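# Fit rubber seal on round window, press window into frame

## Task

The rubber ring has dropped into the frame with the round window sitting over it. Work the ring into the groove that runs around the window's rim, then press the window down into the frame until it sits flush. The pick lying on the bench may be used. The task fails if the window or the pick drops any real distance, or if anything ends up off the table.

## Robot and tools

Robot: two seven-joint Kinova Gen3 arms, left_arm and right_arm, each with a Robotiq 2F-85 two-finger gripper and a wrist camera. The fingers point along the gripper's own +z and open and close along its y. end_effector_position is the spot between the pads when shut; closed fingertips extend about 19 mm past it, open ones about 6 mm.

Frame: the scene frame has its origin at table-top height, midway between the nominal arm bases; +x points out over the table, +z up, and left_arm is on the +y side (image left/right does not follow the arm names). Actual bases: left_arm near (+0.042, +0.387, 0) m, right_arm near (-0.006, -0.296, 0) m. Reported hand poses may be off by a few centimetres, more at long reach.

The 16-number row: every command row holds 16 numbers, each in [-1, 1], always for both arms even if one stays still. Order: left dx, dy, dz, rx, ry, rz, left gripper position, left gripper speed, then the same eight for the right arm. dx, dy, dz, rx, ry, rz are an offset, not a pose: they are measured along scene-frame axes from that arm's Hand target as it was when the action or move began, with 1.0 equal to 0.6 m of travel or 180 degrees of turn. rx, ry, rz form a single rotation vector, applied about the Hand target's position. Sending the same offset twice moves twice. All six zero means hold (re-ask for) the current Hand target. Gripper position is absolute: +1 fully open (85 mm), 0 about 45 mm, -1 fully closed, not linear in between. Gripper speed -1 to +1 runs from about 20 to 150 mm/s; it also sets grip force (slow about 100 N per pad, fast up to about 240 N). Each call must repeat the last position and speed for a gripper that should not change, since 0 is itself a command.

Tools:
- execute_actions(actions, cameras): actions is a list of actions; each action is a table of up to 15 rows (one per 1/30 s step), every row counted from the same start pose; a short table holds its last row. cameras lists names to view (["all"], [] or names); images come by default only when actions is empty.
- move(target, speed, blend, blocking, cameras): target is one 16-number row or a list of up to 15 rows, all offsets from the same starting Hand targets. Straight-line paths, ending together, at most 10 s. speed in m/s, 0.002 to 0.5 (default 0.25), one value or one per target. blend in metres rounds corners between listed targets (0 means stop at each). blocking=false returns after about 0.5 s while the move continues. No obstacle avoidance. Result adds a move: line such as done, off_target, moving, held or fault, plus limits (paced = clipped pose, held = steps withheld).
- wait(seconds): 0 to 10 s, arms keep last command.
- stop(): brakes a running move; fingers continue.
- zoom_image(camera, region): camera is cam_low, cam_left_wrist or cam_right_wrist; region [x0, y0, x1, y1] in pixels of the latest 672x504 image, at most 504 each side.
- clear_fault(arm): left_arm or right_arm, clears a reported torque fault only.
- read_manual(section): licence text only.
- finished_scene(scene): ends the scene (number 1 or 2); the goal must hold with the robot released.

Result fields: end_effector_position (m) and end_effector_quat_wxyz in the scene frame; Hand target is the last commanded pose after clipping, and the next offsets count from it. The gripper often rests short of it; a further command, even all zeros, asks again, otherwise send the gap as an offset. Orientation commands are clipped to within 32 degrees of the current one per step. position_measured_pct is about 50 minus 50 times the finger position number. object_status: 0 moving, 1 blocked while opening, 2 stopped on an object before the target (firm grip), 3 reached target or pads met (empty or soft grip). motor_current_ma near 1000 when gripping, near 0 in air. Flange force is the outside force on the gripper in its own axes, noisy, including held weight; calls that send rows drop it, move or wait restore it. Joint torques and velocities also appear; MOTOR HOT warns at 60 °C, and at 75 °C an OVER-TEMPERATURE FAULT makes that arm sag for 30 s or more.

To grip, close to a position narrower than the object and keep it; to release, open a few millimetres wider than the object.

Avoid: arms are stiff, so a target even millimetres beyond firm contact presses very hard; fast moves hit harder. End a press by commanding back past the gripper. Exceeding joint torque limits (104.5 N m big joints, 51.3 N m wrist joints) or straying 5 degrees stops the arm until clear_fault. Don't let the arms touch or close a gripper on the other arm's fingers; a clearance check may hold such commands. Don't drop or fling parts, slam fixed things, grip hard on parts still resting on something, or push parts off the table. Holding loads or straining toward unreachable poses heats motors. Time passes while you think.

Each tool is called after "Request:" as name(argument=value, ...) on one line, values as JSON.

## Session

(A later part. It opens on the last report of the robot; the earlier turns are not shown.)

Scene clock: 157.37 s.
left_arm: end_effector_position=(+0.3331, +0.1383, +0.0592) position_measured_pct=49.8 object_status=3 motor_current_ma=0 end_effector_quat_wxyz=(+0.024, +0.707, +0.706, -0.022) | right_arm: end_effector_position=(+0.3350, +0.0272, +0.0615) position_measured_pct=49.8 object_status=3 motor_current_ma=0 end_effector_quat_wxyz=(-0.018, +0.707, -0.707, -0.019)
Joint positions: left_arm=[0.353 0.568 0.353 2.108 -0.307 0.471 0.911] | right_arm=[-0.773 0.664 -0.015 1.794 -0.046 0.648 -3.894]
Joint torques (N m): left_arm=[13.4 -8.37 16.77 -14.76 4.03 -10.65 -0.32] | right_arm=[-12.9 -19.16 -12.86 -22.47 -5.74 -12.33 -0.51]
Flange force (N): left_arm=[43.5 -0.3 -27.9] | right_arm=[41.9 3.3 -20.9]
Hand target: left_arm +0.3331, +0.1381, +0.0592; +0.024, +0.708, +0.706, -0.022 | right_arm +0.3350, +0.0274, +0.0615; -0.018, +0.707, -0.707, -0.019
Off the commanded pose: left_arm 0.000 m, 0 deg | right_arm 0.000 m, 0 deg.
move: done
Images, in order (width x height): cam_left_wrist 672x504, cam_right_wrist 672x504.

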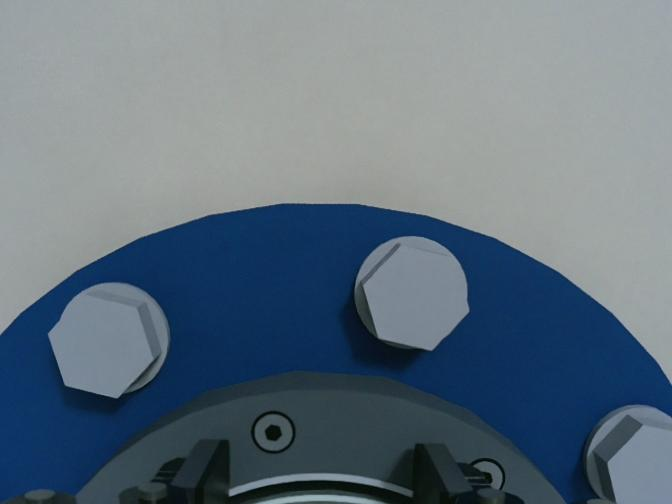

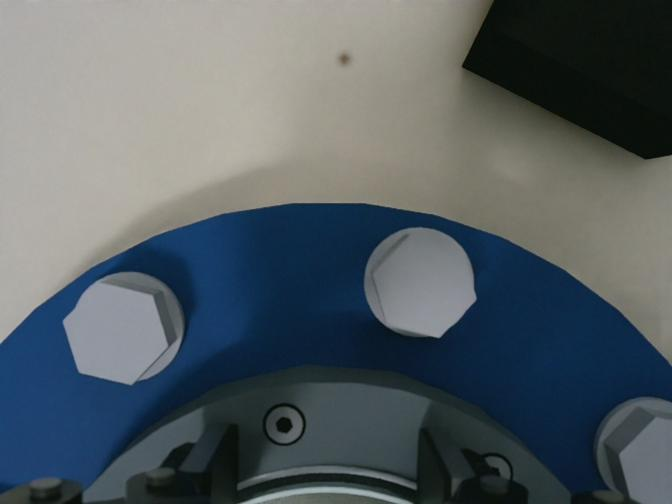

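Request:
move(target=[0,-0.0017,0.0017,0,0,0,0,0, 0,0.0017,0.0017,0,0,0,0,0], speed=0.01)

Request:
move(target=[0,0,0.005,0,0,0,0,0, 0,0,0.005,0,0,0,0,0], speed=0.01, cameras=["cam_left_wrist","cam_right_wrist","cam_low"])

Request:
zoom_image(camera="cam_low", region=[290, 230, 350, 275])

Scene clock: 164.27 s.
left_arm: end_effector_position=(+0.3331, +0.1371, +0.0602) position_measured_pct=49.8 object_status=3 motor_current_ma=0 end_effector_quat_wxyz=(+0.024, +0.708, +0.706, -0.022) | right_arm: end_effector_position=(+0.3349, +0.0284, +0.0625) position_measured_pct=49.8 object_status=3 motor_current_ma=0 end_effector_quat_wxyz=(-0.018, +0.707, -0.707, -0.019)
Joint positions: left_arm=[0.354 0.567 0.355 2.105 -0.305 0.475 0.911] | right_arm=[-0.775 0.663 -0.015 1.791 -0.046 0.652 -3.896]
Joint torques (N m): left_arm=[0 9.49 -3.1 4.36 -0.71 0.08 -0.01] | right_arm=[-12.54 -23.82 -12.48 -24.88 -5.51 -12.75 -0.41]
Flange force (N): left_arm=[-1.4 -3.3 -69.3] | right_arm=[42.0 4.3 -11.5]
Hand target: left_arm +0.3331, +0.1371, +0.0603; +0.024, +0.708, +0.706, -0.022 | right_arm +0.3350, +0.0284, +0.0625; -0.018, +0.707, -0.707, -0.019
Off the commanded pose: left_arm 0.000 m, 0 deg | right_arm 0.000 m, 0 deg.
move: done

Scene clock: 164.97 s.
left_arm: end_effector_position=(+0.3330, +0.1371, +0.0632) position_measured_pct=49.8 object_status=3 motor_current_ma=0 end_effector_quat_wxyz=(+0.024, +0.708, +0.706, -0.022) | right_arm: end_effector_position=(+0.3350, +0.0284, +0.0655) position_measured_pct=49.8 object_status=3 motor_current_ma=0 end_effector_quat_wxyz=(-0.018, +0.707, -0.707, -0.019)
Joint positions: left_arm=[0.35 0.56 0.36 2.103 -0.301 0.485 0.908] | right_arm=[-0.775 0.658 -0.015 1.788 -0.046 0.659 -3.896]
Joint torques (N m): left_arm=[-0.13 -13.56 1.51 -5.27 0.11 -0.15 -0.16] | right_arm=[-10.53 -24.04 -10.27 -23.79 -4.69 -11.94 -0.42]
Flange force (N): left_arm=[1.8 -3.5 -1.3] | right_arm=[37.3 5.4 -9.1]
Hand target: left_arm +0.3331, +0.1371, +0.0633; +0.024, +0.708, +0.706, -0.022 | right_arm +0.3350, +0.0284, +0.0655; -0.018, +0.707, -0.707, -0.019
Off the commanded pose: left_arm 0.000 m, 0 deg | right_arm 0.000 m, 0 deg.
move: done

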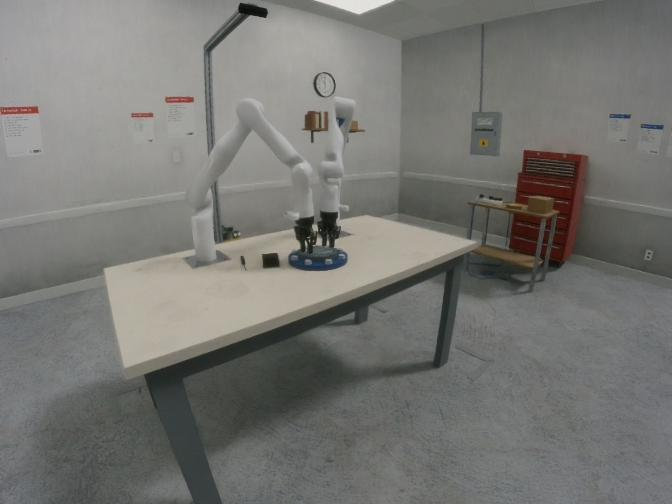

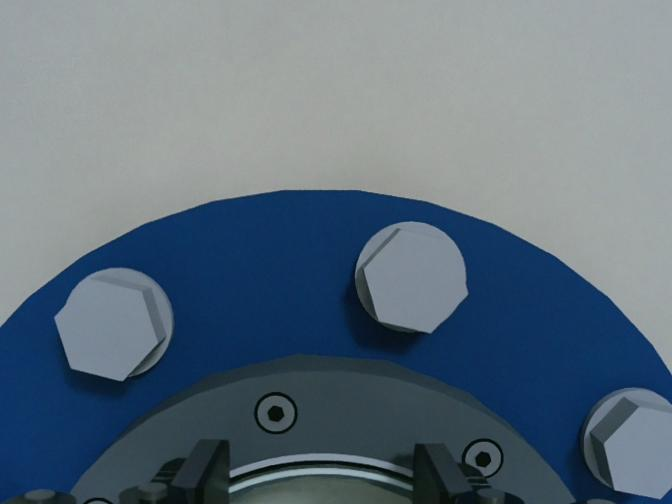

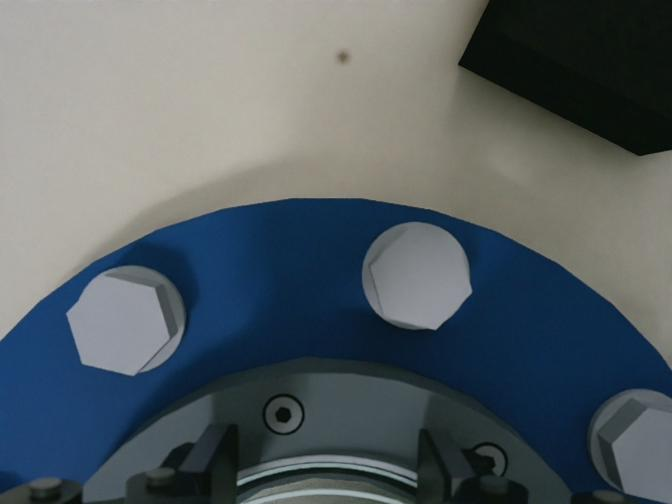

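Scaled by 8.400 from the camera's 672x504 image, which has a finer 960x720 frame.

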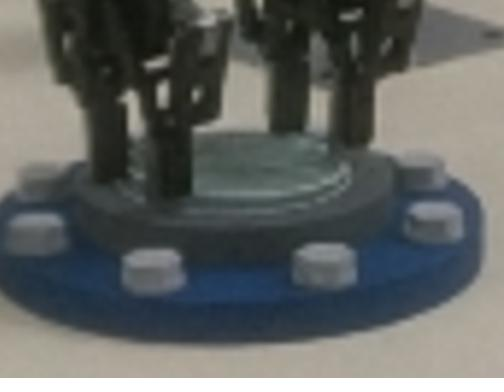

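Request:
move(target=[[0,0.0,0.015,0,0,0,0,0, 0,-0.0337,0,0,0,0,0,0],[0,0.0333,0.015,0.0187,0,0,0,0, 0,-0.0337,-0.0077,0,0,0,0,0],[0,0.0333,-0.007,0.0187,0,0,0,0, 0,-0.0337,-0.0077,0,0,0,0,0]], speed=[0.03,0.05,0.02])

Scene clock: 173.30 s.
left_arm: end_effector_position=(+0.3331, +0.1570, +0.0591) position_measured_pct=49.8 object_status=3 motor_current_ma=0 end_effector_quat_wxyz=(+0.003, +0.708, +0.706, -0.001) | right_arm: end_effector_position=(+0.3350, +0.0082, +0.0609) position_measured_pct=49.8 object_status=3 motor_current_ma=0 end_effector_quat_wxyz=(-0.018, +0.707, -0.707, -0.019)
Joint positions: left_arm=[0.377 0.561 0.317 2.108 -0.338 0.514 0.932] | right_arm=[-0.739 0.646 -0.02 1.838 -0.045 0.622 -3.864]
Joint torques (N m): left_arm=[-0.14 -14.07 1.49 -5.31 -0.12 -0.42 -0.06] | right_arm=[1 -18.07 1.21 -5.44 0.17 -0.65 -0.14]
Flange force (N): left_arm=[1.5 -2.8 -1.2] | right_arm=[-2.7 -0.3 -0.6]
Hand target: left_arm +0.3331, +0.1570, +0.0591; +0.003, +0.708, +0.706, -0.001 | right_arm +0.3350, +0.0082, +0.0609; -0.018, +0.707, -0.707, -0.019
Off the commanded pose: left_arm 0.000 m, 0 deg | right_arm 0.000 m, 0 deg.
move: done

Request:
move(target=[0,0,-0.0013,0,0,0,0,0, 0,0,0,0,0,0,0,0], speed=0.01)

Request:
move(target=[0,0,-0.001,0,0,0,0,0, 0,0,0,0,0,0,0,0], speed=0.01)

Scene clock: 177.13 s.
left_arm: end_effector_position=(+0.3331, +0.1570, +0.0583) position_measured_pct=49.8 object_status=3 motor_current_ma=0 end_effector_quat_wxyz=(+0.003, +0.708, +0.706, -0.001) | right_arm: end_effector_position=(+0.3350, +0.0082, +0.0609) position_measured_pct=49.8 object_status=3 motor_current_ma=0 end_effector_quat_wxyz=(-0.018, +0.707, -0.707, -0.019)
Joint positions: left_arm=[0.378 0.563 0.316 2.108 -0.339 0.511 0.933] | right_arm=[-0.739 0.646 -0.02 1.838 -0.045 0.622 -3.864]
Joint torques (N m): left_arm=[-0.08 -13.85 1.35 -5.27 -0.1 -0.22 -0.14] | right_arm=[0.97 -17.97 1.19 -5.39 0.2 -0.62 -0.1]
Flange force (N): left_arm=[1.9 -3.3 -1.3] | right_arm=[-2.7 -0.3 -0.7]
Hand target: left_arm +0.3331, +0.1570, +0.0583; +0.003, +0.708, +0.706, -0.001 | right_arm +0.3350, +0.0082, +0.0609; -0.018, +0.707, -0.707, -0.019
Off the commanded pose: left_arm 0.000 m, 0 deg | right_arm 0.000 m, 0 deg.
move: done

Scene clock: 177.83 s.
left_arm: end_effector_position=(+0.3331, +0.1570, +0.0577) position_measured_pct=49.8 object_status=3 motor_current_ma=0 end_effector_quat_wxyz=(+0.003, +0.708, +0.706, -0.001) | right_arm: end_effector_position=(+0.3350, +0.0082, +0.0609) position_measured_pct=49.8 object_status=3 motor_current_ma=0 end_effector_quat_wxyz=(-0.018, +0.707, -0.707, -0.019)
Joint positions: left_arm=[0.379 0.565 0.315 2.109 -0.34 0.509 0.934] | right_arm=[-0.739 0.646 -0.02 1.838 -0.045 0.622 -3.864]
Joint torques (N m): left_arm=[-0.09 -13.4 1.23 -5.26 -0.14 -0.35 -0.13] | right_arm=[0.98 -17.98 1.16 -5.42 0.2 -0.65 -0.1]
Flange force (N): left_arm=[2.1 -3.6 -3.0] | right_arm=[-2.7 -0.2 -0.8]
Hand target: left_arm +0.3331, +0.1570, +0.0577; +0.003, +0.708, +0.706, -0.001 | right_arm +0.3350, +0.0082, +0.0609; -0.018, +0.707, -0.707, -0.019
Off the commanded pose: left_arm 0.000 m, 0 deg | right_arm 0.000 m, 0 deg.
move: done

Request:
move(target=[[0,-0.0217,0.0005,0,0,0,0,0, 0,0.0217,0,0,0,0,0,0],[0,-0.031,0.0008,0,0,0,0,0, 0,0.031,0.0003,0,0,0,0,0]], speed=[0.03,0.01])

Scene clock: 184.10 s.
left_arm: end_effector_position=(+0.3331, +0.1387, +0.0581) position_measured_pct=49.8 object_status=3 motor_current_ma=0 end_effector_quat_wxyz=(+0.003, +0.708, +0.706, -0.001) | right_arm: end_effector_position=(+0.3350, +0.0266, +0.0610) position_measured_pct=49.8 object_status=3 motor_current_ma=0 end_effector_quat_wxyz=(-0.018, +0.707, -0.707, -0.019)
Joint positions: left_arm=[0.422 0.579 0.314 2.07 -0.334 0.533 0.965] | right_arm=[-0.772 0.664 -0.015 1.796 -0.046 0.646 -3.893]
Joint torques (N m): left_arm=[13.13 -14.63 16.83 -15.88 4.43 -9.66 -0.22] | right_arm=[-13.1 -13.26 -13.44 -21.75 -6.15 -13.19 -0.59]
Flange force (N): left_arm=[42.6 2.2 -7.7] | right_arm=[44.8 6.4 -35.0]
Hand target: left_arm +0.3331, +0.1384, +0.0582; +0.003, +0.708, +0.706, -0.001 | right_arm +0.3350, +0.0268, +0.0611; -0.018, +0.707, -0.707, -0.019
Off the commanded pose: left_arm 0.000 m, 0 deg | right_arm 0.000 m, 0 deg.
move: done

Request:
move(target=[0,-0.0005,0.002,0,0,0,0,0, 0,0.0005,0.002,0,0,0,0,0], speed=0.005)

Request:
move(target=[0,-0.001,0.003,0,0,0,0,0, 0,0.001,0.003,0,0,0,0,0], speed=0.005)

Scene clock: 188.27 s.
left_arm: end_effector_position=(+0.3331, +0.1381, +0.0594) position_measured_pct=49.8 object_status=3 motor_current_ma=0 end_effector_quat_wxyz=(+0.003, +0.708, +0.706, -0.001) | right_arm: end_effector_position=(+0.3348, +0.0271, +0.0622) position_measured_pct=49.8 object_status=3 motor_current_ma=0 end_effector_quat_wxyz=(-0.018, +0.707, -0.707, -0.019)
Joint positions: left_arm=[0.421 0.577 0.316 2.069 -0.333 0.537 0.964] | right_arm=[-0.773 0.663 -0.016 1.794 -0.046 0.649 -3.894]
Joint torques (N m): left_arm=[13.56 -17.41 18.29 -18.24 4.83 -10.63 -0.21] | right_arm=[-11.63 -27.41 -11.71 -24.41 -5.63 -11.77 -0.74]
Flange force (N): left_arm=[44.9 1.2 -0.5] | right_arm=[38.1 1.4 -2.2]
Hand target: left_arm +0.3331, +0.1381, +0.0594; +0.003, +0.708, +0.706, -0.001 | right_arm +0.3350, +0.0271, +0.0623; -0.018, +0.707, -0.707, -0.019
Off the commanded pose: left_arm 0.000 m, 0 deg | right_arm 0.000 m, 0 deg.
move: done

Scene clock: 188.97 s.
left_arm: end_effector_position=(+0.3331, +0.1376, +0.0611) position_measured_pct=49.8 object_status=3 motor_current_ma=0 end_effector_quat_wxyz=(+0.003, +0.708, +0.706, -0.001) | right_arm: end_effector_position=(+0.3350, +0.0277, +0.0640) position_measured_pct=49.8 object_status=3 motor_current_ma=0 end_effector_quat_wxyz=(-0.018, +0.707, -0.707, -0.019)
Joint positions: left_arm=[0.42 0.573 0.319 2.066 -0.33 0.543 0.964] | right_arm=[-0.774 0.66 -0.015 1.791 -0.046 0.655 -3.895]
Joint torques (N m): left_arm=[15.6 -17.88 20.54 -20.2 5.55 -12.1 -0.16] | right_arm=[-13.65 -28.43 -13.68 -27.12 -6.53 -13.16 -0.79]
Flange force (N): left_arm=[51.5 2.0 -0.6] | right_arm=[44.7 1.9 -2.3]
Hand target: left_arm +0.3331, +0.1375, +0.0612; +0.003, +0.708, +0.706, -0.001 | right_arm +0.3350, +0.0277, +0.0641; -0.018, +0.707, -0.707, -0.019
Off the commanded pose: left_arm 0.000 m, 0 deg | right_arm 0.000 m, 0 deg.
move: done

Request:
move(target=[[0,-0.003,0.0,0,0,0,0,0, 0,0.003,0.0,0,0,0,0,0],[0,-0.003,0.03,0,0,0,0,0, 0,0.003,0.03,0,0,0,0,0]], speed=0.01, cameras=["cam_low","cam_left_wrist"])

Request:
zoom_image(camera="cam_low", region=[290, 230, 350, 275])

Scene clock: 195.30 s.
left_arm: end_effector_position=(+0.3331, +0.1357, +0.0791) position_measured_pct=49.8 object_status=3 motor_current_ma=0 end_effector_quat_wxyz=(+0.003, +0.708, +0.706, -0.001) | right_arm: end_effector_position=(+0.3350, +0.0295, +0.0820) position_measured_pct=49.8 object_status=3 motor_current_ma=0 end_effector_quat_wxyz=(-0.018, +0.707, -0.707, -0.019)
Joint positions: left_arm=[0.404 0.536 0.345 2.048 -0.306 0.599 0.946] | right_arm=[-0.778 0.629 -0.013 1.773 -0.046 0.704 -3.899]
Joint torques (N m): left_arm=[21.6 -18.16 27.43 -26.79 8.53 -16.91 -0.22] | right_arm=[-19.93 -30.8 -19.69 -35.04 -9.76 -17.9 -0.95]
Flange force (N): left_arm=[71.2 2.7 -1.3] | right_arm=[63.8 2.0 -3.8]
Hand target: left_arm +0.3331, +0.1357, +0.0792; +0.003, +0.708, +0.706, -0.001 | right_arm +0.3350, +0.0295, +0.0821; -0.018, +0.707, -0.707, -0.019
Off the commanded pose: left_arm 0.000 m, 0 deg | right_arm 0.000 m, 0 deg.
move: done
Images, in order (width x height): cam_low 672x504, cam_left_wrist 672x504.

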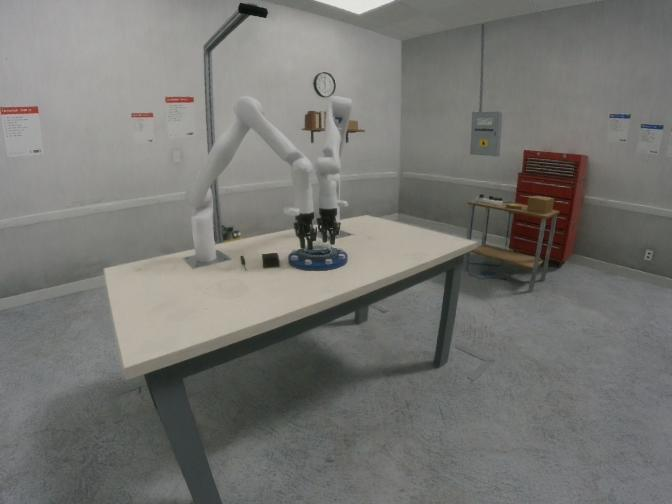

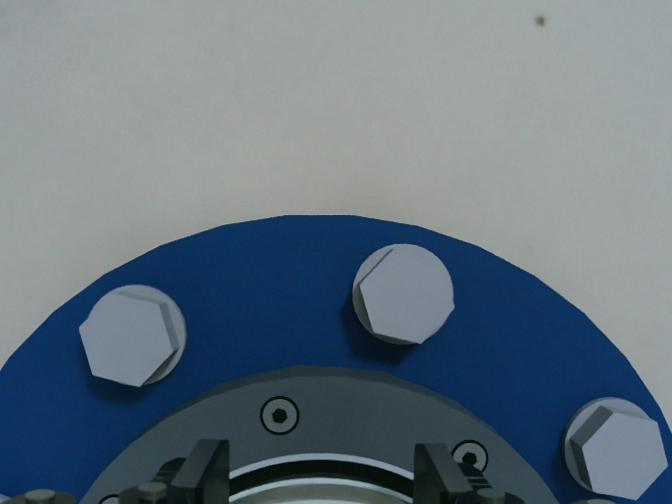

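Scaled by 8.400 from the camera's 672x504 image, which has a finer 960x720 frame.

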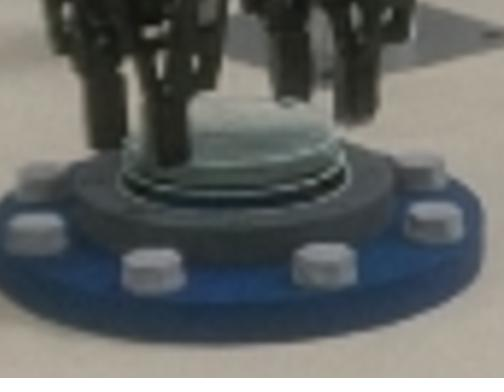

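Request:
move(target=[0.1,-0.001,-0.002,0,0,0,0,0, 0.1,0.001,-0.002,0,0,0,0,0], speed=0.02)

Request:
move(target=[0.1,-0.001,0,0,0,0,0,0, 0.1,0.001,0,0,0,0,0,0], speed=0.02)

Scene clock: 203.93 s.
left_arm: end_effector_position=(+0.3930, +0.1352, +0.0780) position_measured_pct=49.8 object_status=3 motor_current_ma=0 end_effector_quat_wxyz=(+0.003, +0.708, +0.706, -0.001) | right_arm: end_effector_position=(+0.3949, +0.0301, +0.0809) position_measured_pct=49.8 object_status=3 motor_current_ma=0 end_effector_quat_wxyz=(-0.018, +0.707, -0.707, -0.019)
Joint positions: left_arm=[0.331 0.613 0.35 1.891 -0.313 0.684 0.853] | right_arm=[-0.695 0.709 -0.013 1.603 -0.044 0.796 -3.82]
Joint torques (N m): left_arm=[25.66 -19.44 31.17 -24.33 10.59 -15.8 -0.16] | right_arm=[-24.87 -32.05 -23.74 -32.47 -11.81 -16.53 -0.88]
Flange force (N): left_arm=[72.1 0.9 -0.5] | right_arm=[65.0 0.2 -3.3]
Hand target: left_arm +0.3931, +0.1352, +0.0780; +0.003, +0.708, +0.706, -0.001 | right_arm +0.3950, +0.0301, +0.0809; -0.018, +0.707, -0.707, -0.019
Off the commanded pose: left_arm 0.000 m, 0 deg | right_arm 0.000 m, 0 deg.
move: done

Scene clock: 207.27 s.
left_arm: end_effector_position=(+0.4530, +0.1345, +0.0780) position_measured_pct=49.8 object_status=3 motor_current_ma=0 end_effector_quat_wxyz=(+0.003, +0.708, +0.706, -0.001) | right_arm: end_effector_position=(+0.4549, +0.0307, +0.0809) position_measured_pct=49.8 object_status=3 motor_current_ma=0 end_effector_quat_wxyz=(-0.018, +0.707, -0.707, -0.019)
Joint positions: left_arm=[0.278 0.696 0.356 1.713 -0.317 0.783 0.771] | right_arm=[-0.626 0.799 -0.012 1.406 -0.043 0.906 -3.755]
Joint torques (N m): left_arm=[29.19 -20.64 33.74 -20.87 12.49 -14.51 -0.02] | right_arm=[-29.14 -33.42 -26.32 -29.81 -13.63 -15 -0.85]
Flange force (N): left_arm=[70.1 1.6 -1.3] | right_arm=[65.0 -0.8 -2.3]
Hand target: left_arm +0.4531, +0.1345, +0.0780; +0.003, +0.708, +0.706, -0.001 | right_arm +0.4550, +0.0307, +0.0809; -0.018, +0.707, -0.707, -0.019
Off the commanded pose: left_arm 0.000 m, 0 deg | right_arm 0.000 m, 0 deg.
move: done

Request:
move(target=[0.0875,-0.001,0,0,0,0,0,0, 0.0875,0.001,0,0,0,0,0,0], speed=0.02)

Request:
move(target=[0.0875,-0.001,0,0,0,0,0,0, 0.0875,0.001,0,0,0,0,0,0], speed=0.02)

Request:
move(target=[[0.0,0,-0.06,0,0,0,0,0, 0.0,0,-0.06,0,0,0,0,0],[0.0,0,-0.0855,0,0,0,0,0, 0.0,0,-0.0855,0,0,0,0,0]], speed=[0.03,0.01], cameras=["cam_low"])

Request:
zoom_image(camera="cam_low", region=[310, 230, 410, 290])

Scene clock: 217.20 s.
left_arm: end_effector_position=(+0.5055, +0.1339, +0.0780) position_measured_pct=49.8 object_status=3 motor_current_ma=0 end_effector_quat_wxyz=(+0.003, +0.708, +0.706, -0.001) | right_arm: end_effector_position=(+0.5075, +0.0313, +0.0809) position_measured_pct=49.8 object_status=3 motor_current_ma=0 end_effector_quat_wxyz=(-0.018, +0.707, -0.707, -0.019)
Joint positions: left_arm=[0.247 0.776 0.36 1.539 -0.321 0.879 0.706] | right_arm=[-0.577 0.891 -0.01 1.204 -0.042 1.019 -3.707]
Joint torques (N m): left_arm=[32.26 -21.98 35.45 -19 14.2 -13.14 0.04] | right_arm=[-32.84 -34.57 -27.45 -27.42 -15.13 -13.94 -0.88]
Motor temperatures (°C): left_arm=[33 37 36 31 40 43 33] | right_arm=[36 33 29 35 35 39 37]
Flange force (N): left_arm=[70.4 -1.2 -0.5] | right_arm=[64.5 -2.6 -2.4]
Hand target: left_arm +0.5056, +0.1339, +0.0780; +0.003, +0.708, +0.706, -0.001 | right_arm +0.5075, +0.0313, +0.0809; -0.018, +0.707, -0.707, -0.019
Off the commanded pose: left_arm 0.000 m, 0 deg | right_arm 0.000 m, 0 deg.
move: done

Scene clock: 220.17 s.
left_arm: end_effector_position=(+0.5581, +0.1334, +0.0780) position_measured_pct=49.8 object_status=3 motor_current_ma=0 end_effector_quat_wxyz=(+0.003, +0.708, +0.706, -0.001) | right_arm: end_effector_position=(+0.5599, +0.0319, +0.0809) position_measured_pct=49.8 object_status=3 motor_current_ma=0 end_effector_quat_wxyz=(-0.018, +0.707, -0.707, -0.019)
Joint positions: left_arm=[0.23 0.866 0.364 1.342 -0.326 0.987 0.642] | right_arm=[-0.535 1.002 -0.007 0.959 -0.043 1.155 -3.667]
Joint torques (N m): left_arm=[35.46 -23.45 36.31 -16.44 15.89 -12.21 0.08] | right_arm=[-36.3 -36.07 -27.4 -25.18 -16.56 -12.97 -0.86]
Flange force (N): left_arm=[69.2 -0.5 -1.5] | right_arm=[63.5 -4.5 -2.1]
Hand target: left_arm +0.5581, +0.1334, +0.0780; +0.003, +0.708, +0.706, -0.001 | right_arm +0.5600, +0.0319, +0.0809; -0.018, +0.707, -0.707, -0.019
Off the commanded pose: left_arm 0.000 m, 0 deg | right_arm 0.000 m, 0 deg.
move: done

Scene clock: 223.33 s.
left_arm: end_effector_position=(+0.5582, +0.1334, +0.0269) position_measured_pct=49.8 object_status=3 motor_current_ma=0 end_effector_quat_wxyz=(+0.003, +0.708, +0.706, -0.001) | right_arm: end_effector_position=(+0.5600, +0.0318, +0.0296) position_measured_pct=49.8 object_status=3 motor_current_ma=0 end_effector_quat_wxyz=(-0.018, +0.707, -0.707, -0.019)
Joint positions: left_arm=[0.241 0.94 0.339 1.372 -0.35 0.882 0.661] | right_arm=[-0.534 1.065 -0.009 0.997 -0.043 1.054 -3.663]
Joint torques (N m): left_arm=[38.7 -17.26 39.52 -15 15.53 -14.54 0] | right_arm=[-38.45 -27.56 -29.8 -24.34 -16.35 -15.7 -0.89]
Flange force (N): left_arm=[76.4 -2.8 -17.1] | right_arm=[70.0 1.6 -21.9]
Hand target: left_arm +0.5581, +0.1333, +0.0267; +0.003, +0.708, +0.706, -0.001 | right_arm +0.5600, +0.0319, +0.0296; -0.018, +0.707, -0.707, -0.019
Off the commanded pose: left_arm 0.000 m, 0 deg | right_arm 0.000 m, 0 deg.
move: done
Images, in order (width x height): cam_low 672x504.

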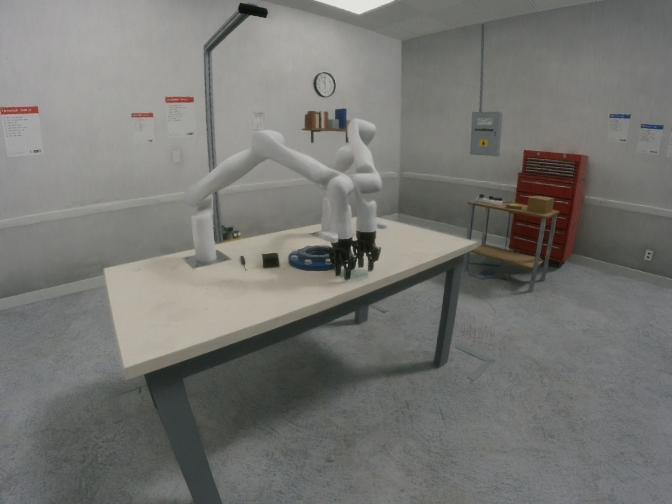

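Scaled by 5.040 from the camera's 672x504 image, which has a finer 960x720 frame.

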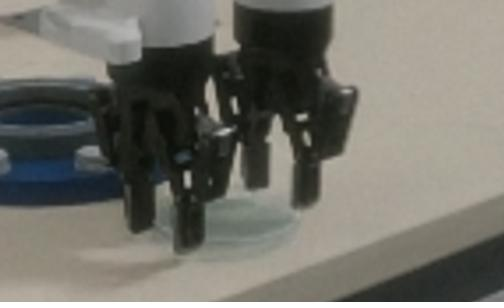

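Request:
move(target=[[0,0.06,0,0,0,0,0,0,0,-0.06,0,0,0,0,0,0],[0,0.15,0.25,0,0,0,0,0,0,-0.06,0.3,0,0,0,0,0]], speed=[0.03,0.15], cameras=["all"])

Scene clock: 257.77 s.
left_arm: end_effector_position=(+0.5581, +0.2233, +0.1766) position_measured_pct=49.8 object_status=3 motor_current_ma=0 end_effector_quat_wxyz=(+0.003, +0.708, +0.706, -0.001) | right_arm: end_effector_position=(+0.5600, -0.0041, +0.2096) position_measured_pct=49.8 object_status=3 motor_current_ma=0 end_effector_quat_wxyz=(-0.018, +0.707, -0.707, -0.019)
Joint positions: left_arm=[0.036 0.678 0.414 1.369 -0.275 1.146 0.468] | right_arm=[-0.487 0.853 -0.003 0.849 -0.045 1.416 -3.629]
Joint torques (N m): left_arm=[-0.05 -19.48 2.24 -9.05 -0.11 -0.29 -0.19] | right_arm=[0.97 -24.65 1.39 -8.93 0.19 -0.67 -0.17]
Motor temperatures (°C): left_arm=[40 37 41 31 42 47 33] | right_arm=[41 33 34 35 39 44 37]
Flange force (N): left_arm=[1.2 -5.2 0.6] | right_arm=[-2.7 -2.7 -1.3]
Hand target: left_arm +0.5581, +0.2233, +0.1767; +0.003, +0.708, +0.706, -0.001 | right_arm +0.5600, -0.0041, +0.2096; -0.018, +0.707, -0.707, -0.019
Off the commanded pose: left_arm 0.000 m, 0 deg | right_arm 0.000 m, 0 deg.
move: done

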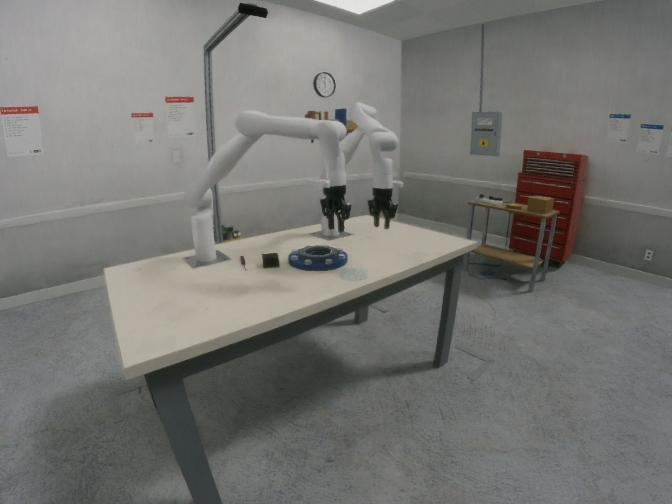

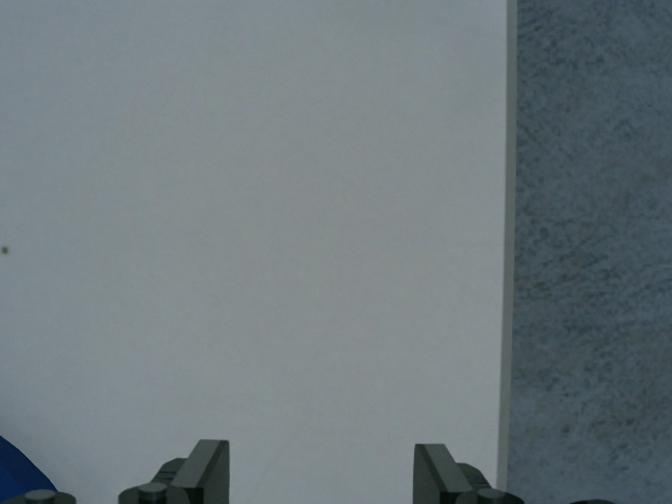

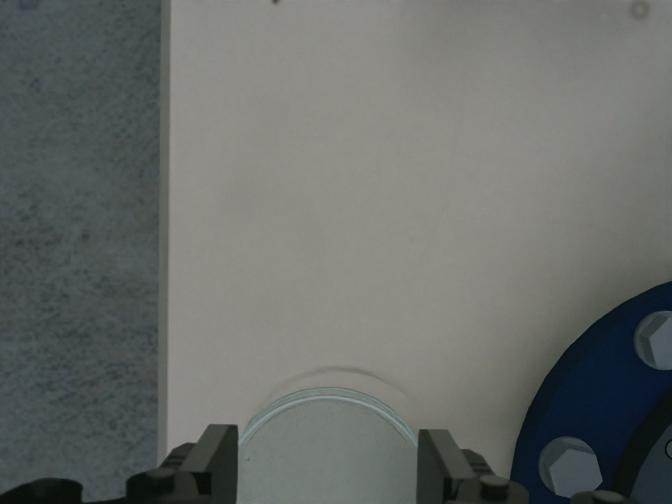

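Request:
move(target=[[0,0,0,0,0,0,0,0,0,0.144,0.1,0,0,0,0,0],[0,0.1,0,0,0,0,0,0,-0.475,0.144,0.1,-0.0127,-0.0134,0.5,0,0]], speed=[0.25,0.2], cameras=["all"])

Scene clock: 272.03 s.
left_arm: end_effector_position=(+0.5581, +0.2833, +0.1767) position_measured_pct=49.8 object_status=3 motor_current_ma=0 end_effector_quat_wxyz=(+0.003, +0.708, +0.706, -0.001) | right_arm: end_effector_position=(+0.2750, +0.0823, +0.2695) position_measured_pct=49.8 object_status=3 motor_current_ma=0 end_effector_quat_wxyz=(+0.000, +1.000, +0.000, +0.000)
Joint positions: left_arm=[-0.085 0.646 0.416 1.43 -0.268 1.118 0.361] | right_arm=[-0.759 0.43 -0.338 1.438 0.144 1.298 -2.682]
Joint torques (N m): left_arm=[-0.11 -18.71 2.22 -8.92 -0.13 -0.24 -0.12] | right_arm=[0.99 -16.98 0.17 -8.54 0.28 -0.61 -0.15]
Flange force (N): left_arm=[0.6 -5.2 0.5] | right_arm=[-0.5 -2.5 -1.7]
Hand target: left_arm +0.5581, +0.2833, +0.1767; +0.003, +0.708, +0.706, -0.001 | right_arm +0.2750, +0.0823, +0.2696; +0.000, +1.000, +0.000, +0.000
Off the commanded pose: left_arm 0.000 m, 0 deg | right_arm 0.000 m, 0 deg.
move: done

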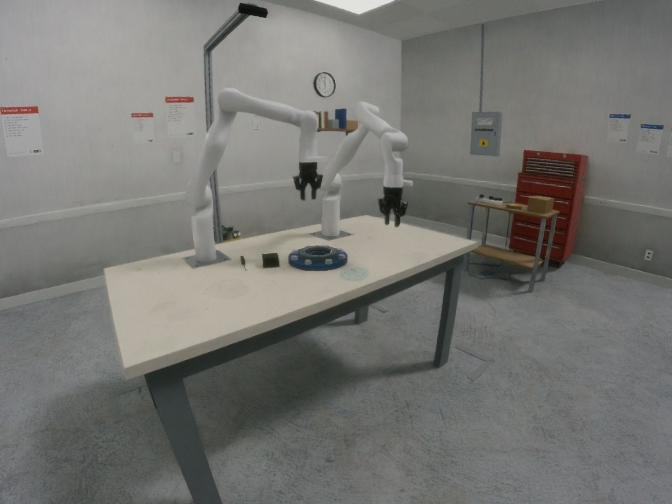

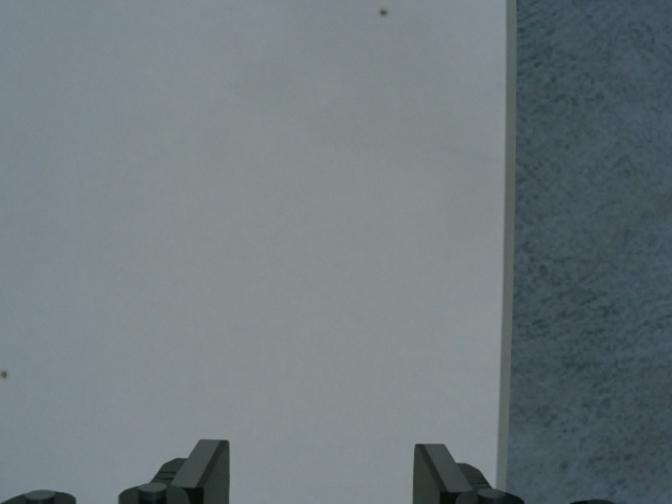

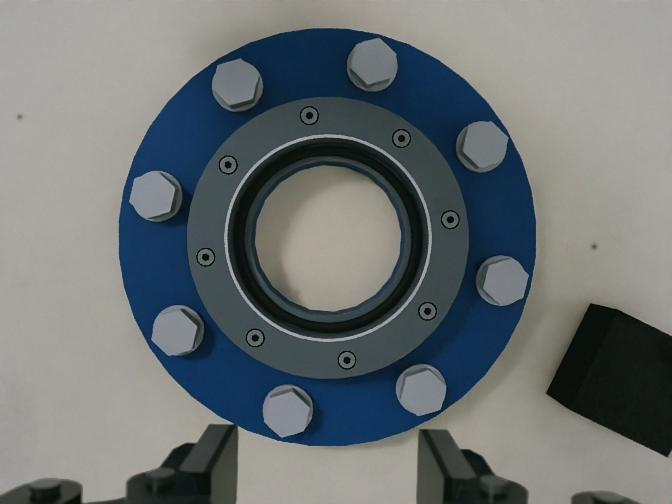

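Request:
zoom_image(camera="cam_right_wrist", region=[210, 120, 450, 350])

Scaled by 2.100.

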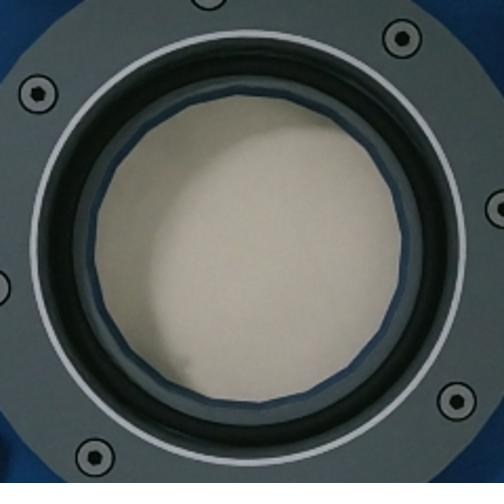

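Request:
move(target=[[0,0,0.1,0,0,0,-1,0,0.2,-0.03,0.1,0,0,0,-1,0],[0,0,0.13,0,0,-0.25,-1,0,0.2,-0.4,0.1,0,0,0,-1,0],[-0.375,-0.3363,0.05,0,0,-0.5,-1,0,0.2,-0.4,0.1,0,0,0,-1,0]], speed=0.25, blend=0.03, cameras=["all"])

Scene clock: 305.17 s.
left_arm: end_effector_position=(+0.3331, +0.0816, +0.2067) position_measured_pct=98.7 object_status=3 motor_current_ma=1000 end_effector_quat_wxyz=(+0.002, +1.000, -0.001, -0.003) | right_arm: end_effector_position=(+0.3950, -0.1577, +0.3296) position_measured_pct=98.7 object_status=3 motor_current_ma=960 end_effector_quat_wxyz=(+0.000, +1.000, +0.000, +0.000)
Joint positions: left_arm=[0.158 0.484 0.876 1.759 -0.406 1.095 -0.414] | right_arm=[-0.213 0.279 -0.236 1.452 0.064 1.418 -2.024]
Joint torques (N m): left_arm=[-0.41 -12.63 3.01 -8.5 -0.03 -0.27 -0.2] | right_arm=[0.97 -14.45 0.61 -8.66 0.28 -0.65 -0.11]
Flange force (N): left_arm=[-4.0 -2.1 0.8] | right_arm=[0.9 -2.7 -2.5]
Hand target: left_arm +0.3331, +0.0816, +0.2067; +0.002, +1.000, -0.001, -0.003 | right_arm +0.3950, -0.1577, +0.3296; +0.000, +1.000, +0.000, +0.000
Off the commanded pose: left_arm 0.000 m, 0 deg | right_arm 0.000 m, 0 deg.
move: done

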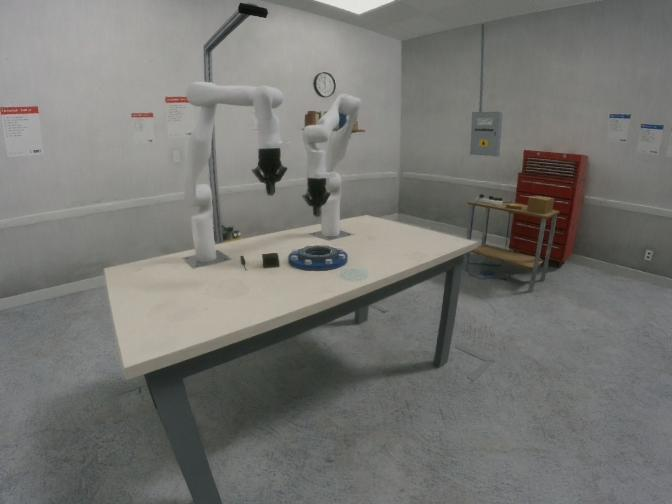

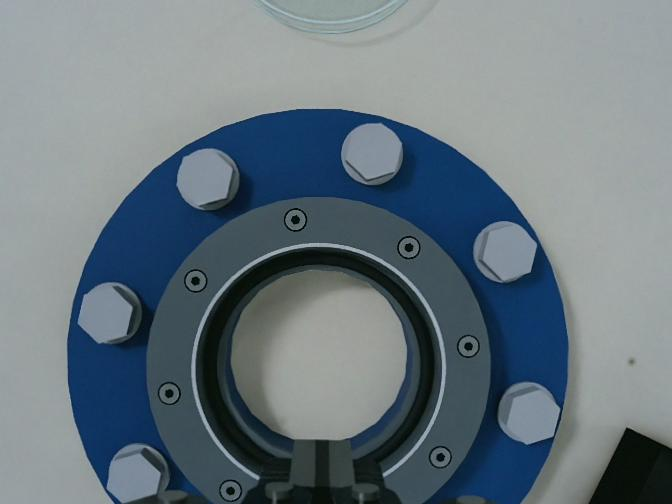

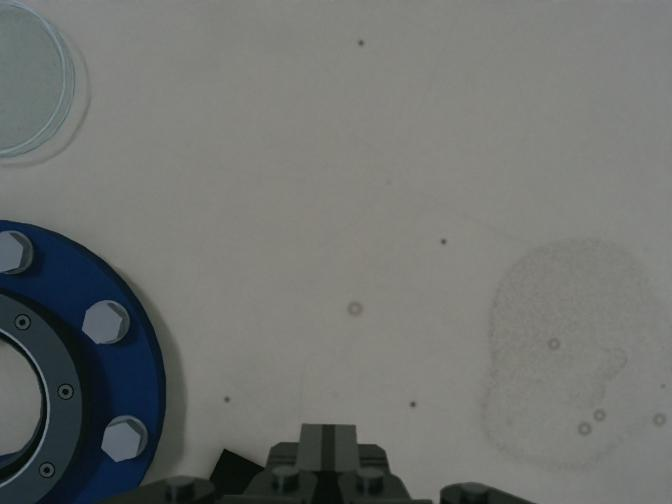

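Request:
move(target=[[0,0,-0.22,0,0,0,-1,0,0,0,0,0,0,0,-1,0],[0,0,-0.2677,0,0,0,-1,0,0,0,0,0,0,0,-1,0],[0,-0.068,-0.2677,0,0,0,-1,0,0,0,0,0,0,0,-1,0]], speed=[0.2,0.03,0.03], cameras=["cam_left_wrist"])

Request:
move(target=[0,-0.0042,0,0,0,0,-1,0,0,0,0,0,0,0,-1,0], speed=0.02, cameras=["cam_left_wrist"])

Scene clock: 313.77 s.
left_arm: end_effector_position=(+0.3331, +0.0408, +0.0461) position_measured_pct=98.7 object_status=3 motor_current_ma=1000 end_effector_quat_wxyz=(+0.002, +1.000, -0.001, -0.003) | right_arm: end_effector_position=(+0.3950, -0.1577, +0.3296) position_measured_pct=98.7 object_status=3 motor_current_ma=960 end_effector_quat_wxyz=(+0.000, +1.000, +0.000, +0.000)
Joint positions: left_arm=[0.404 0.787 0.652 1.842 -0.672 0.748 -0.156] | right_arm=[-0.213 0.279 -0.236 1.452 0.064 1.418 -2.024]
Joint torques (N m): left_arm=[-0.07 -16.74 3.79 -5.58 -0.13 -0.22 -0.12] | right_arm=[1 -14.46 0.62 -8.73 0.26 -0.57 -0.13]
Flange force (N): left_arm=[-2.4 -2.2 -1.2] | right_arm=[0.7 -2.6 -2.0]
Hand target: left_arm +0.3331, +0.0408, +0.0461; +0.002, +1.000, -0.001, -0.003 | right_arm +0.3950, -0.1577, +0.3296; +0.000, +1.000, +0.000, +0.000
Off the commanded pose: left_arm 0.000 m, 0 deg | right_arm 0.000 m, 0 deg.
move: done
Images, in order (width x height): cam_left_wrist 672x504.

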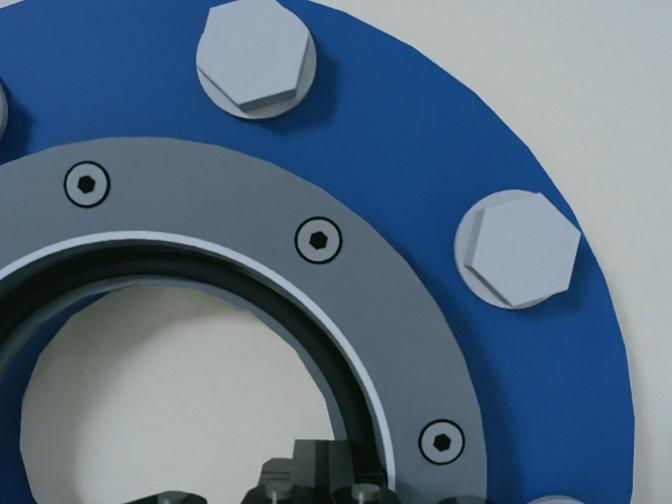

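Scene clock: 314.47 s.
left_arm: end_effector_position=(+0.3331, +0.0384, +0.0460) position_measured_pct=98.7 object_status=3 motor_current_ma=1000 end_effector_quat_wxyz=(+0.002, +1.000, -0.001, -0.003) | right_arm: end_effector_position=(+0.3950, -0.1577, +0.3296) position_measured_pct=98.7 object_status=3 motor_current_ma=960 end_effector_quat_wxyz=(+0.000, +1.000, +0.000, +0.000)
Joint positions: left_arm=[0.409 0.79 0.652 1.835 -0.672 0.752 -0.154] | right_arm=[-0.213 0.279 -0.236 1.452 0.064 1.418 -2.024]
Joint torques (N m): left_arm=[6.75 -12.96 10.61 -16.4 -0.17 -9.93 0.1] | right_arm=[0.98 -14.47 0.57 -8.68 0.26 -0.59 -0.08]
Flange force (N): left_arm=[-9.2 -34.2 -20.4] | right_arm=[0.9 -2.7 -2.2]
Hand target: left_arm +0.3331, +0.0382, +0.0460; +0.002, +1.000, -0.001, -0.003 | right_arm +0.3950, -0.1577, +0.3296; +0.000, +1.000, +0.000, +0.000
Off the commanded pose: left_arm 0.000 m, 0 deg | right_arm 0.000 m, 0 deg.
move: done
Images, in order (width x height): cam_left_wrist 672x504.

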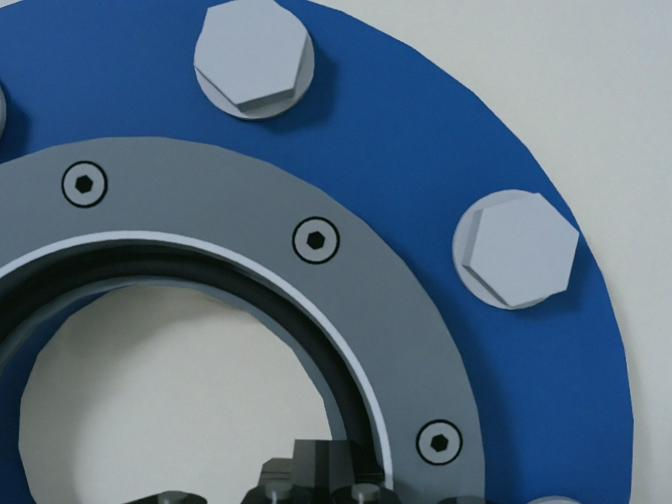

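Request:
move(target=[[0,0.005,0,0,0,0,-1,0,0,0,0,0,0,0,-1,0],[0,0.01,0.12,0,0,0,-0.7,0,0,0,0,0,0,0,-1,0],[-0.1,0.07,0.2,0,0,0,-0.7,0,0,0,0,0,0,0,-1,0]], speed=[0.03,0.2,0.2], cameras=["cam_left_wrist"])

Request:
zoom_image(camera="cam_left_wrist", region=[150, 100, 490, 440])

Scene clock: 329.57 s.
left_arm: end_effector_position=(+0.2731, +0.0802, +0.1660) position_measured_pct=85.3 object_status=3 motor_current_ma=0 end_effector_quat_wxyz=(+0.002, +1.000, -0.001, -0.003) | right_arm: end_effector_position=(+0.3950, -0.1577, +0.3296) position_measured_pct=98.7 object_status=3 motor_current_ma=960 end_effector_quat_wxyz=(+0.000, +1.000, +0.000, +0.000)
Joint positions: left_arm=[0.248 0.463 0.86 1.947 -0.428 0.927 -0.263] | right_arm=[-0.213 0.279 -0.236 1.452 0.064 1.418 -2.024]
Joint torques (N m): left_arm=[-0.33 -11.64 2.74 -7.73 -0.01 -0.3 -0.16] | right_arm=[1.02 -14.51 0.61 -8.64 0.29 -0.6 -0.14]
Flange force (N): left_arm=[-3.3 -2.2 0.7] | right_arm=[1.1 -2.7 -2.4]
Hand target: left_arm +0.2731, +0.0802, +0.1660; +0.002, +1.000, -0.001, -0.003 | right_arm +0.3950, -0.1577, +0.3296; +0.000, +1.000, +0.000, +0.000
Off the commanded pose: left_arm 0.000 m, 0 deg | right_arm 0.000 m, 0 deg.
move: done
Images, in order (width x height): cam_left_wrist 672x504.

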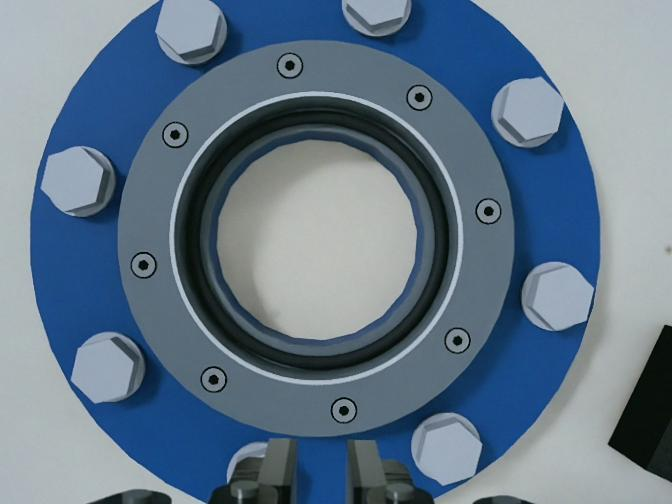

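Scaled by 1.482.

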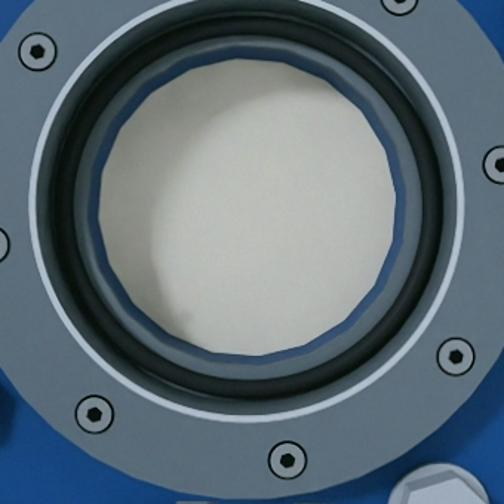

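Request:
move(target=[[0.1,0.068,0,0,0,0.5,-0.45,0,0,0,0,0,0,0,-1,0],[0.1,0.068,-0.1833,0,0,0.5,-0.45,0,0,0,0,0,0,0,-1,0]], speed=[0.2,0.1])

Request:
move(target=[0,0,-0.0042,0,0,0,-0.45,0,0,0,0,0,0,0,-1,0], speed=0.01)

Request:
move(target=[0,0,-0.0025,0,0,0,-0.45,0,0,0,0,0,0,0,-1,0], speed=0.01, cameras=["cam_left_wrist"])

Scene clock: 362.50 s.
left_arm: end_effector_position=(+0.3331, +0.1210, +0.0561) position_measured_pct=72.7 object_status=3 motor_current_ma=0 end_effector_quat_wxyz=(+0.003, +0.708, +0.706, -0.001) | right_arm: end_effector_position=(+0.3950, -0.1577, +0.3296) position_measured_pct=98.7 object_status=3 motor_current_ma=960 end_effector_quat_wxyz=(+0.000, +1.000, +0.000, +0.000)
Joint positions: left_arm=[0.46 0.6 0.315 2.034 -0.337 0.55 1] | right_arm=[-0.213 0.279 -0.236 1.452 0.064 1.418 -2.024]
Joint torques (N m): left_arm=[-0.19 -14.93 1.61 -5.5 0.05 -0.27 -0.1] | right_arm=[0.97 -14.49 0.63 -8.76 0.29 -0.61 -0.07]
Motor temperatures (°C): left_arm=[36 37 35 30 40 44 33] | right_arm=[38 33 30 32 36 40 37]
Flange force (N): left_arm=[1.7 -3.0 -0.6] | right_arm=[0.7 -2.7 -2.1]
Hand target: left_arm +0.3331, +0.1210, +0.0561; +0.003, +0.708, +0.706, -0.001 | right_arm +0.3950, -0.1577, +0.3296; +0.000, +1.000, +0.000, +0.000
Off the commanded pose: left_arm 0.000 m, 0 deg | right_arm 0.000 m, 0 deg.
move: done

Scene clock: 363.20 s.
left_arm: end_effector_position=(+0.3331, +0.1210, +0.0536) position_measured_pct=72.7 object_status=3 motor_current_ma=0 end_effector_quat_wxyz=(+0.003, +0.708, +0.706, -0.001) | right_arm: end_effector_position=(+0.3950, -0.1577, +0.3296) position_measured_pct=98.7 object_status=3 motor_current_ma=960 end_effector_quat_wxyz=(+0.000, +1.000, +0.000, +0.000)
Joint positions: left_arm=[0.462 0.606 0.311 2.035 -0.34 0.543 1.002] | right_arm=[-0.213 0.279 -0.236 1.452 0.064 1.418 -2.024]
Joint torques (N m): left_arm=[-0.03 -14.96 1.62 -5.63 -0.09 -0.22 -0.08] | right_arm=[0.94 -14.52 0.65 -8.6 0.25 -0.6 -0.07]
Flange force (N): left_arm=[2.5 -3.2 -0.8] | right_arm=[1.2 -2.8 -2.5]
Hand target: left_arm +0.3331, +0.1210, +0.0535; +0.003, +0.708, +0.706, -0.001 | right_arm +0.3950, -0.1577, +0.3296; +0.000, +1.000, +0.000, +0.000
Off the commanded pose: left_arm 0.000 m, 0 deg | right_arm 0.000 m, 0 deg.
move: done

Scene clock: 363.90 s.
left_arm: end_effector_position=(+0.3331, +0.1210, +0.0521) position_measured_pct=72.7 object_status=3 motor_current_ma=0 end_effector_quat_wxyz=(+0.003, +0.708, +0.706, -0.001) | right_arm: end_effector_position=(+0.3950, -0.1577, +0.3296) position_measured_pct=98.7 object_status=3 motor_current_ma=960 end_effector_quat_wxyz=(+0.000, +1.000, +0.000, +0.000)
Joint positions: left_arm=[0.464 0.609 0.309 2.036 -0.342 0.538 1.004] | right_arm=[-0.213 0.279 -0.236 1.452 0.064 1.418 -2.024]
Joint torques (N m): left_arm=[-0.1 -14.93 1.47 -5.44 -0.09 -0.15 -0.16] | right_arm=[0.96 -14.48 0.58 -8.66 0.28 -0.59 -0.15]
Flange force (N): left_arm=[2.1 -3.2 -0.9] | right_arm=[1.0 -2.5 -2.3]
Hand target: left_arm +0.3331, +0.1210, +0.0521; +0.003, +0.708, +0.706, -0.001 | right_arm +0.3950, -0.1577, +0.3296; +0.000, +1.000, +0.000, +0.000
Off the commanded pose: left_arm 0.000 m, 0 deg | right_arm 0.000 m, 0 deg.
move: done
Images, in order (width x height): cam_left_wrist 672x504.

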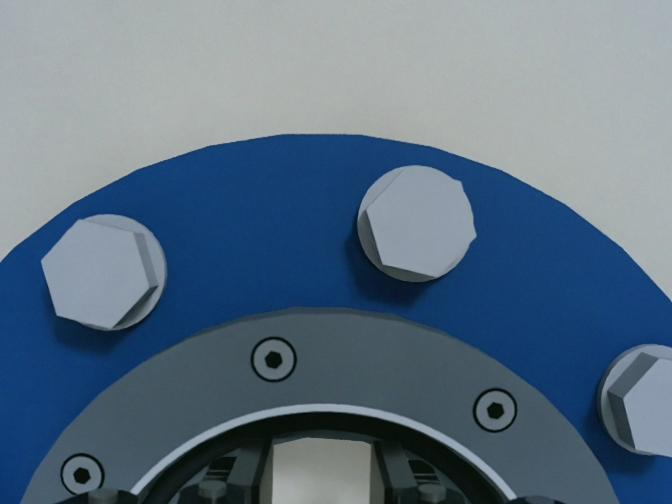

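Request:
move(target=[0,0,-0.003,0,0,0,-0.45,0,0,0,0,0,0,0,-1,0], speed=0.01)

Request:
move(target=[0,0,-0.002,0,0,0,-0.45,0,0,0,0,0,0,0,-1,0], speed=0.01)

Request:
move(target=[0,0,-0.002,0,0,0,-0.45,0,0,0,0,0,0,0,-1,0], speed=0.01, cameras=["cam_left_wrist"])

Scene clock: 371.00 s.
left_arm: end_effector_position=(+0.3331, +0.1211, +0.0503) position_measured_pct=72.7 object_status=3 motor_current_ma=0 end_effector_quat_wxyz=(+0.003, +0.708, +0.706, -0.001) | right_arm: end_effector_position=(+0.3950, -0.1577, +0.3296) position_measured_pct=98.7 object_status=3 motor_current_ma=960 end_effector_quat_wxyz=(+0.000, +1.000, +0.000, +0.000)
Joint positions: left_arm=[0.466 0.613 0.307 2.038 -0.344 0.533 1.006] | right_arm=[-0.213 0.279 -0.236 1.452 0.064 1.418 -2.024]
Joint torques (N m): left_arm=[-0.03 -14.93 1.4 -5.45 -0.11 -0.34 -0.15] | right_arm=[0.97 -14.54 0.59 -8.66 0.25 -0.6 -0.14]
Flange force (N): left_arm=[2.1 -2.9 -1.7] | right_arm=[1.1 -2.6 -2.3]
Hand target: left_arm +0.3331, +0.1211, +0.0502; +0.003, +0.708, +0.706, -0.001 | right_arm +0.3950, -0.1577, +0.3296; +0.000, +1.000, +0.000, +0.000
Off the commanded pose: left_arm 0.000 m, 0 deg | right_arm 0.000 m, 0 deg.
move: done

Scene clock: 371.70 s.
left_arm: end_effector_position=(+0.3331, +0.1210, +0.0491) position_measured_pct=72.7 object_status=3 motor_current_ma=0 end_effector_quat_wxyz=(+0.003, +0.708, +0.706, -0.001) | right_arm: end_effector_position=(+0.3950, -0.1577, +0.3296) position_measured_pct=98.7 object_status=3 motor_current_ma=960 end_effector_quat_wxyz=(+0.000, +1.000, +0.000, +0.000)
Joint positions: left_arm=[0.467 0.615 0.305 2.038 -0.345 0.53 1.007] | right_arm=[-0.213 0.279 -0.236 1.452 0.064 1.418 -2.024]
Joint torques (N m): left_arm=[-0.06 -14.77 1.48 -5.4 -0.09 -0.18 -0.13] | right_arm=[0.94 -14.52 0.61 -8.68 0.27 -0.62 -0.11]
Flange force (N): left_arm=[2.4 -3.3 -1.5] | right_arm=[1.0 -2.6 -2.3]
Hand target: left_arm +0.3331, +0.1210, +0.0491; +0.003, +0.708, +0.706, -0.001 | right_arm +0.3950, -0.1577, +0.3296; +0.000, +1.000, +0.000, +0.000
Off the commanded pose: left_arm 0.000 m, 0 deg | right_arm 0.000 m, 0 deg.
move: done

Scene clock: 372.40 s.
left_arm: end_effector_position=(+0.3331, +0.1210, +0.0479) position_measured_pct=72.7 object_status=3 motor_current_ma=0 end_effector_quat_wxyz=(+0.003, +0.708, +0.706, -0.001) | right_arm: end_effector_position=(+0.3950, -0.1577, +0.3296) position_measured_pct=98.7 object_status=3 motor_current_ma=960 end_effector_quat_wxyz=(+0.000, +1.000, +0.000, +0.000)
Joint positions: left_arm=[0.469 0.618 0.303 2.039 -0.347 0.526 1.008] | right_arm=[-0.213 0.279 -0.236 1.452 0.064 1.418 -2.024]
Joint torques (N m): left_arm=[-0.07 -14.92 1.52 -5.36 -0.09 -0.18 -0.14] | right_arm=[1.01 -14.45 0.66 -8.72 0.24 -0.57 -0.1]
Flange force (N): left_arm=[2.2 -3.2 -1.1] | right_arm=[0.7 -2.7 -2.0]
Hand target: left_arm +0.3331, +0.1210, +0.0478; +0.003, +0.708, +0.706, -0.001 | right_arm +0.3950, -0.1577, +0.3296; +0.000, +1.000, +0.000, +0.000
Off the commanded pose: left_arm 0.000 m, 0 deg | right_arm 0.000 m, 0 deg.
move: done
Images, in order (width x height): cam_left_wrist 672x504.

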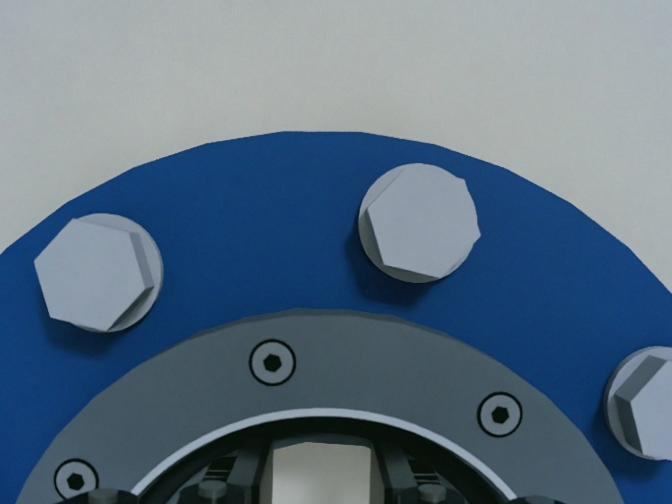

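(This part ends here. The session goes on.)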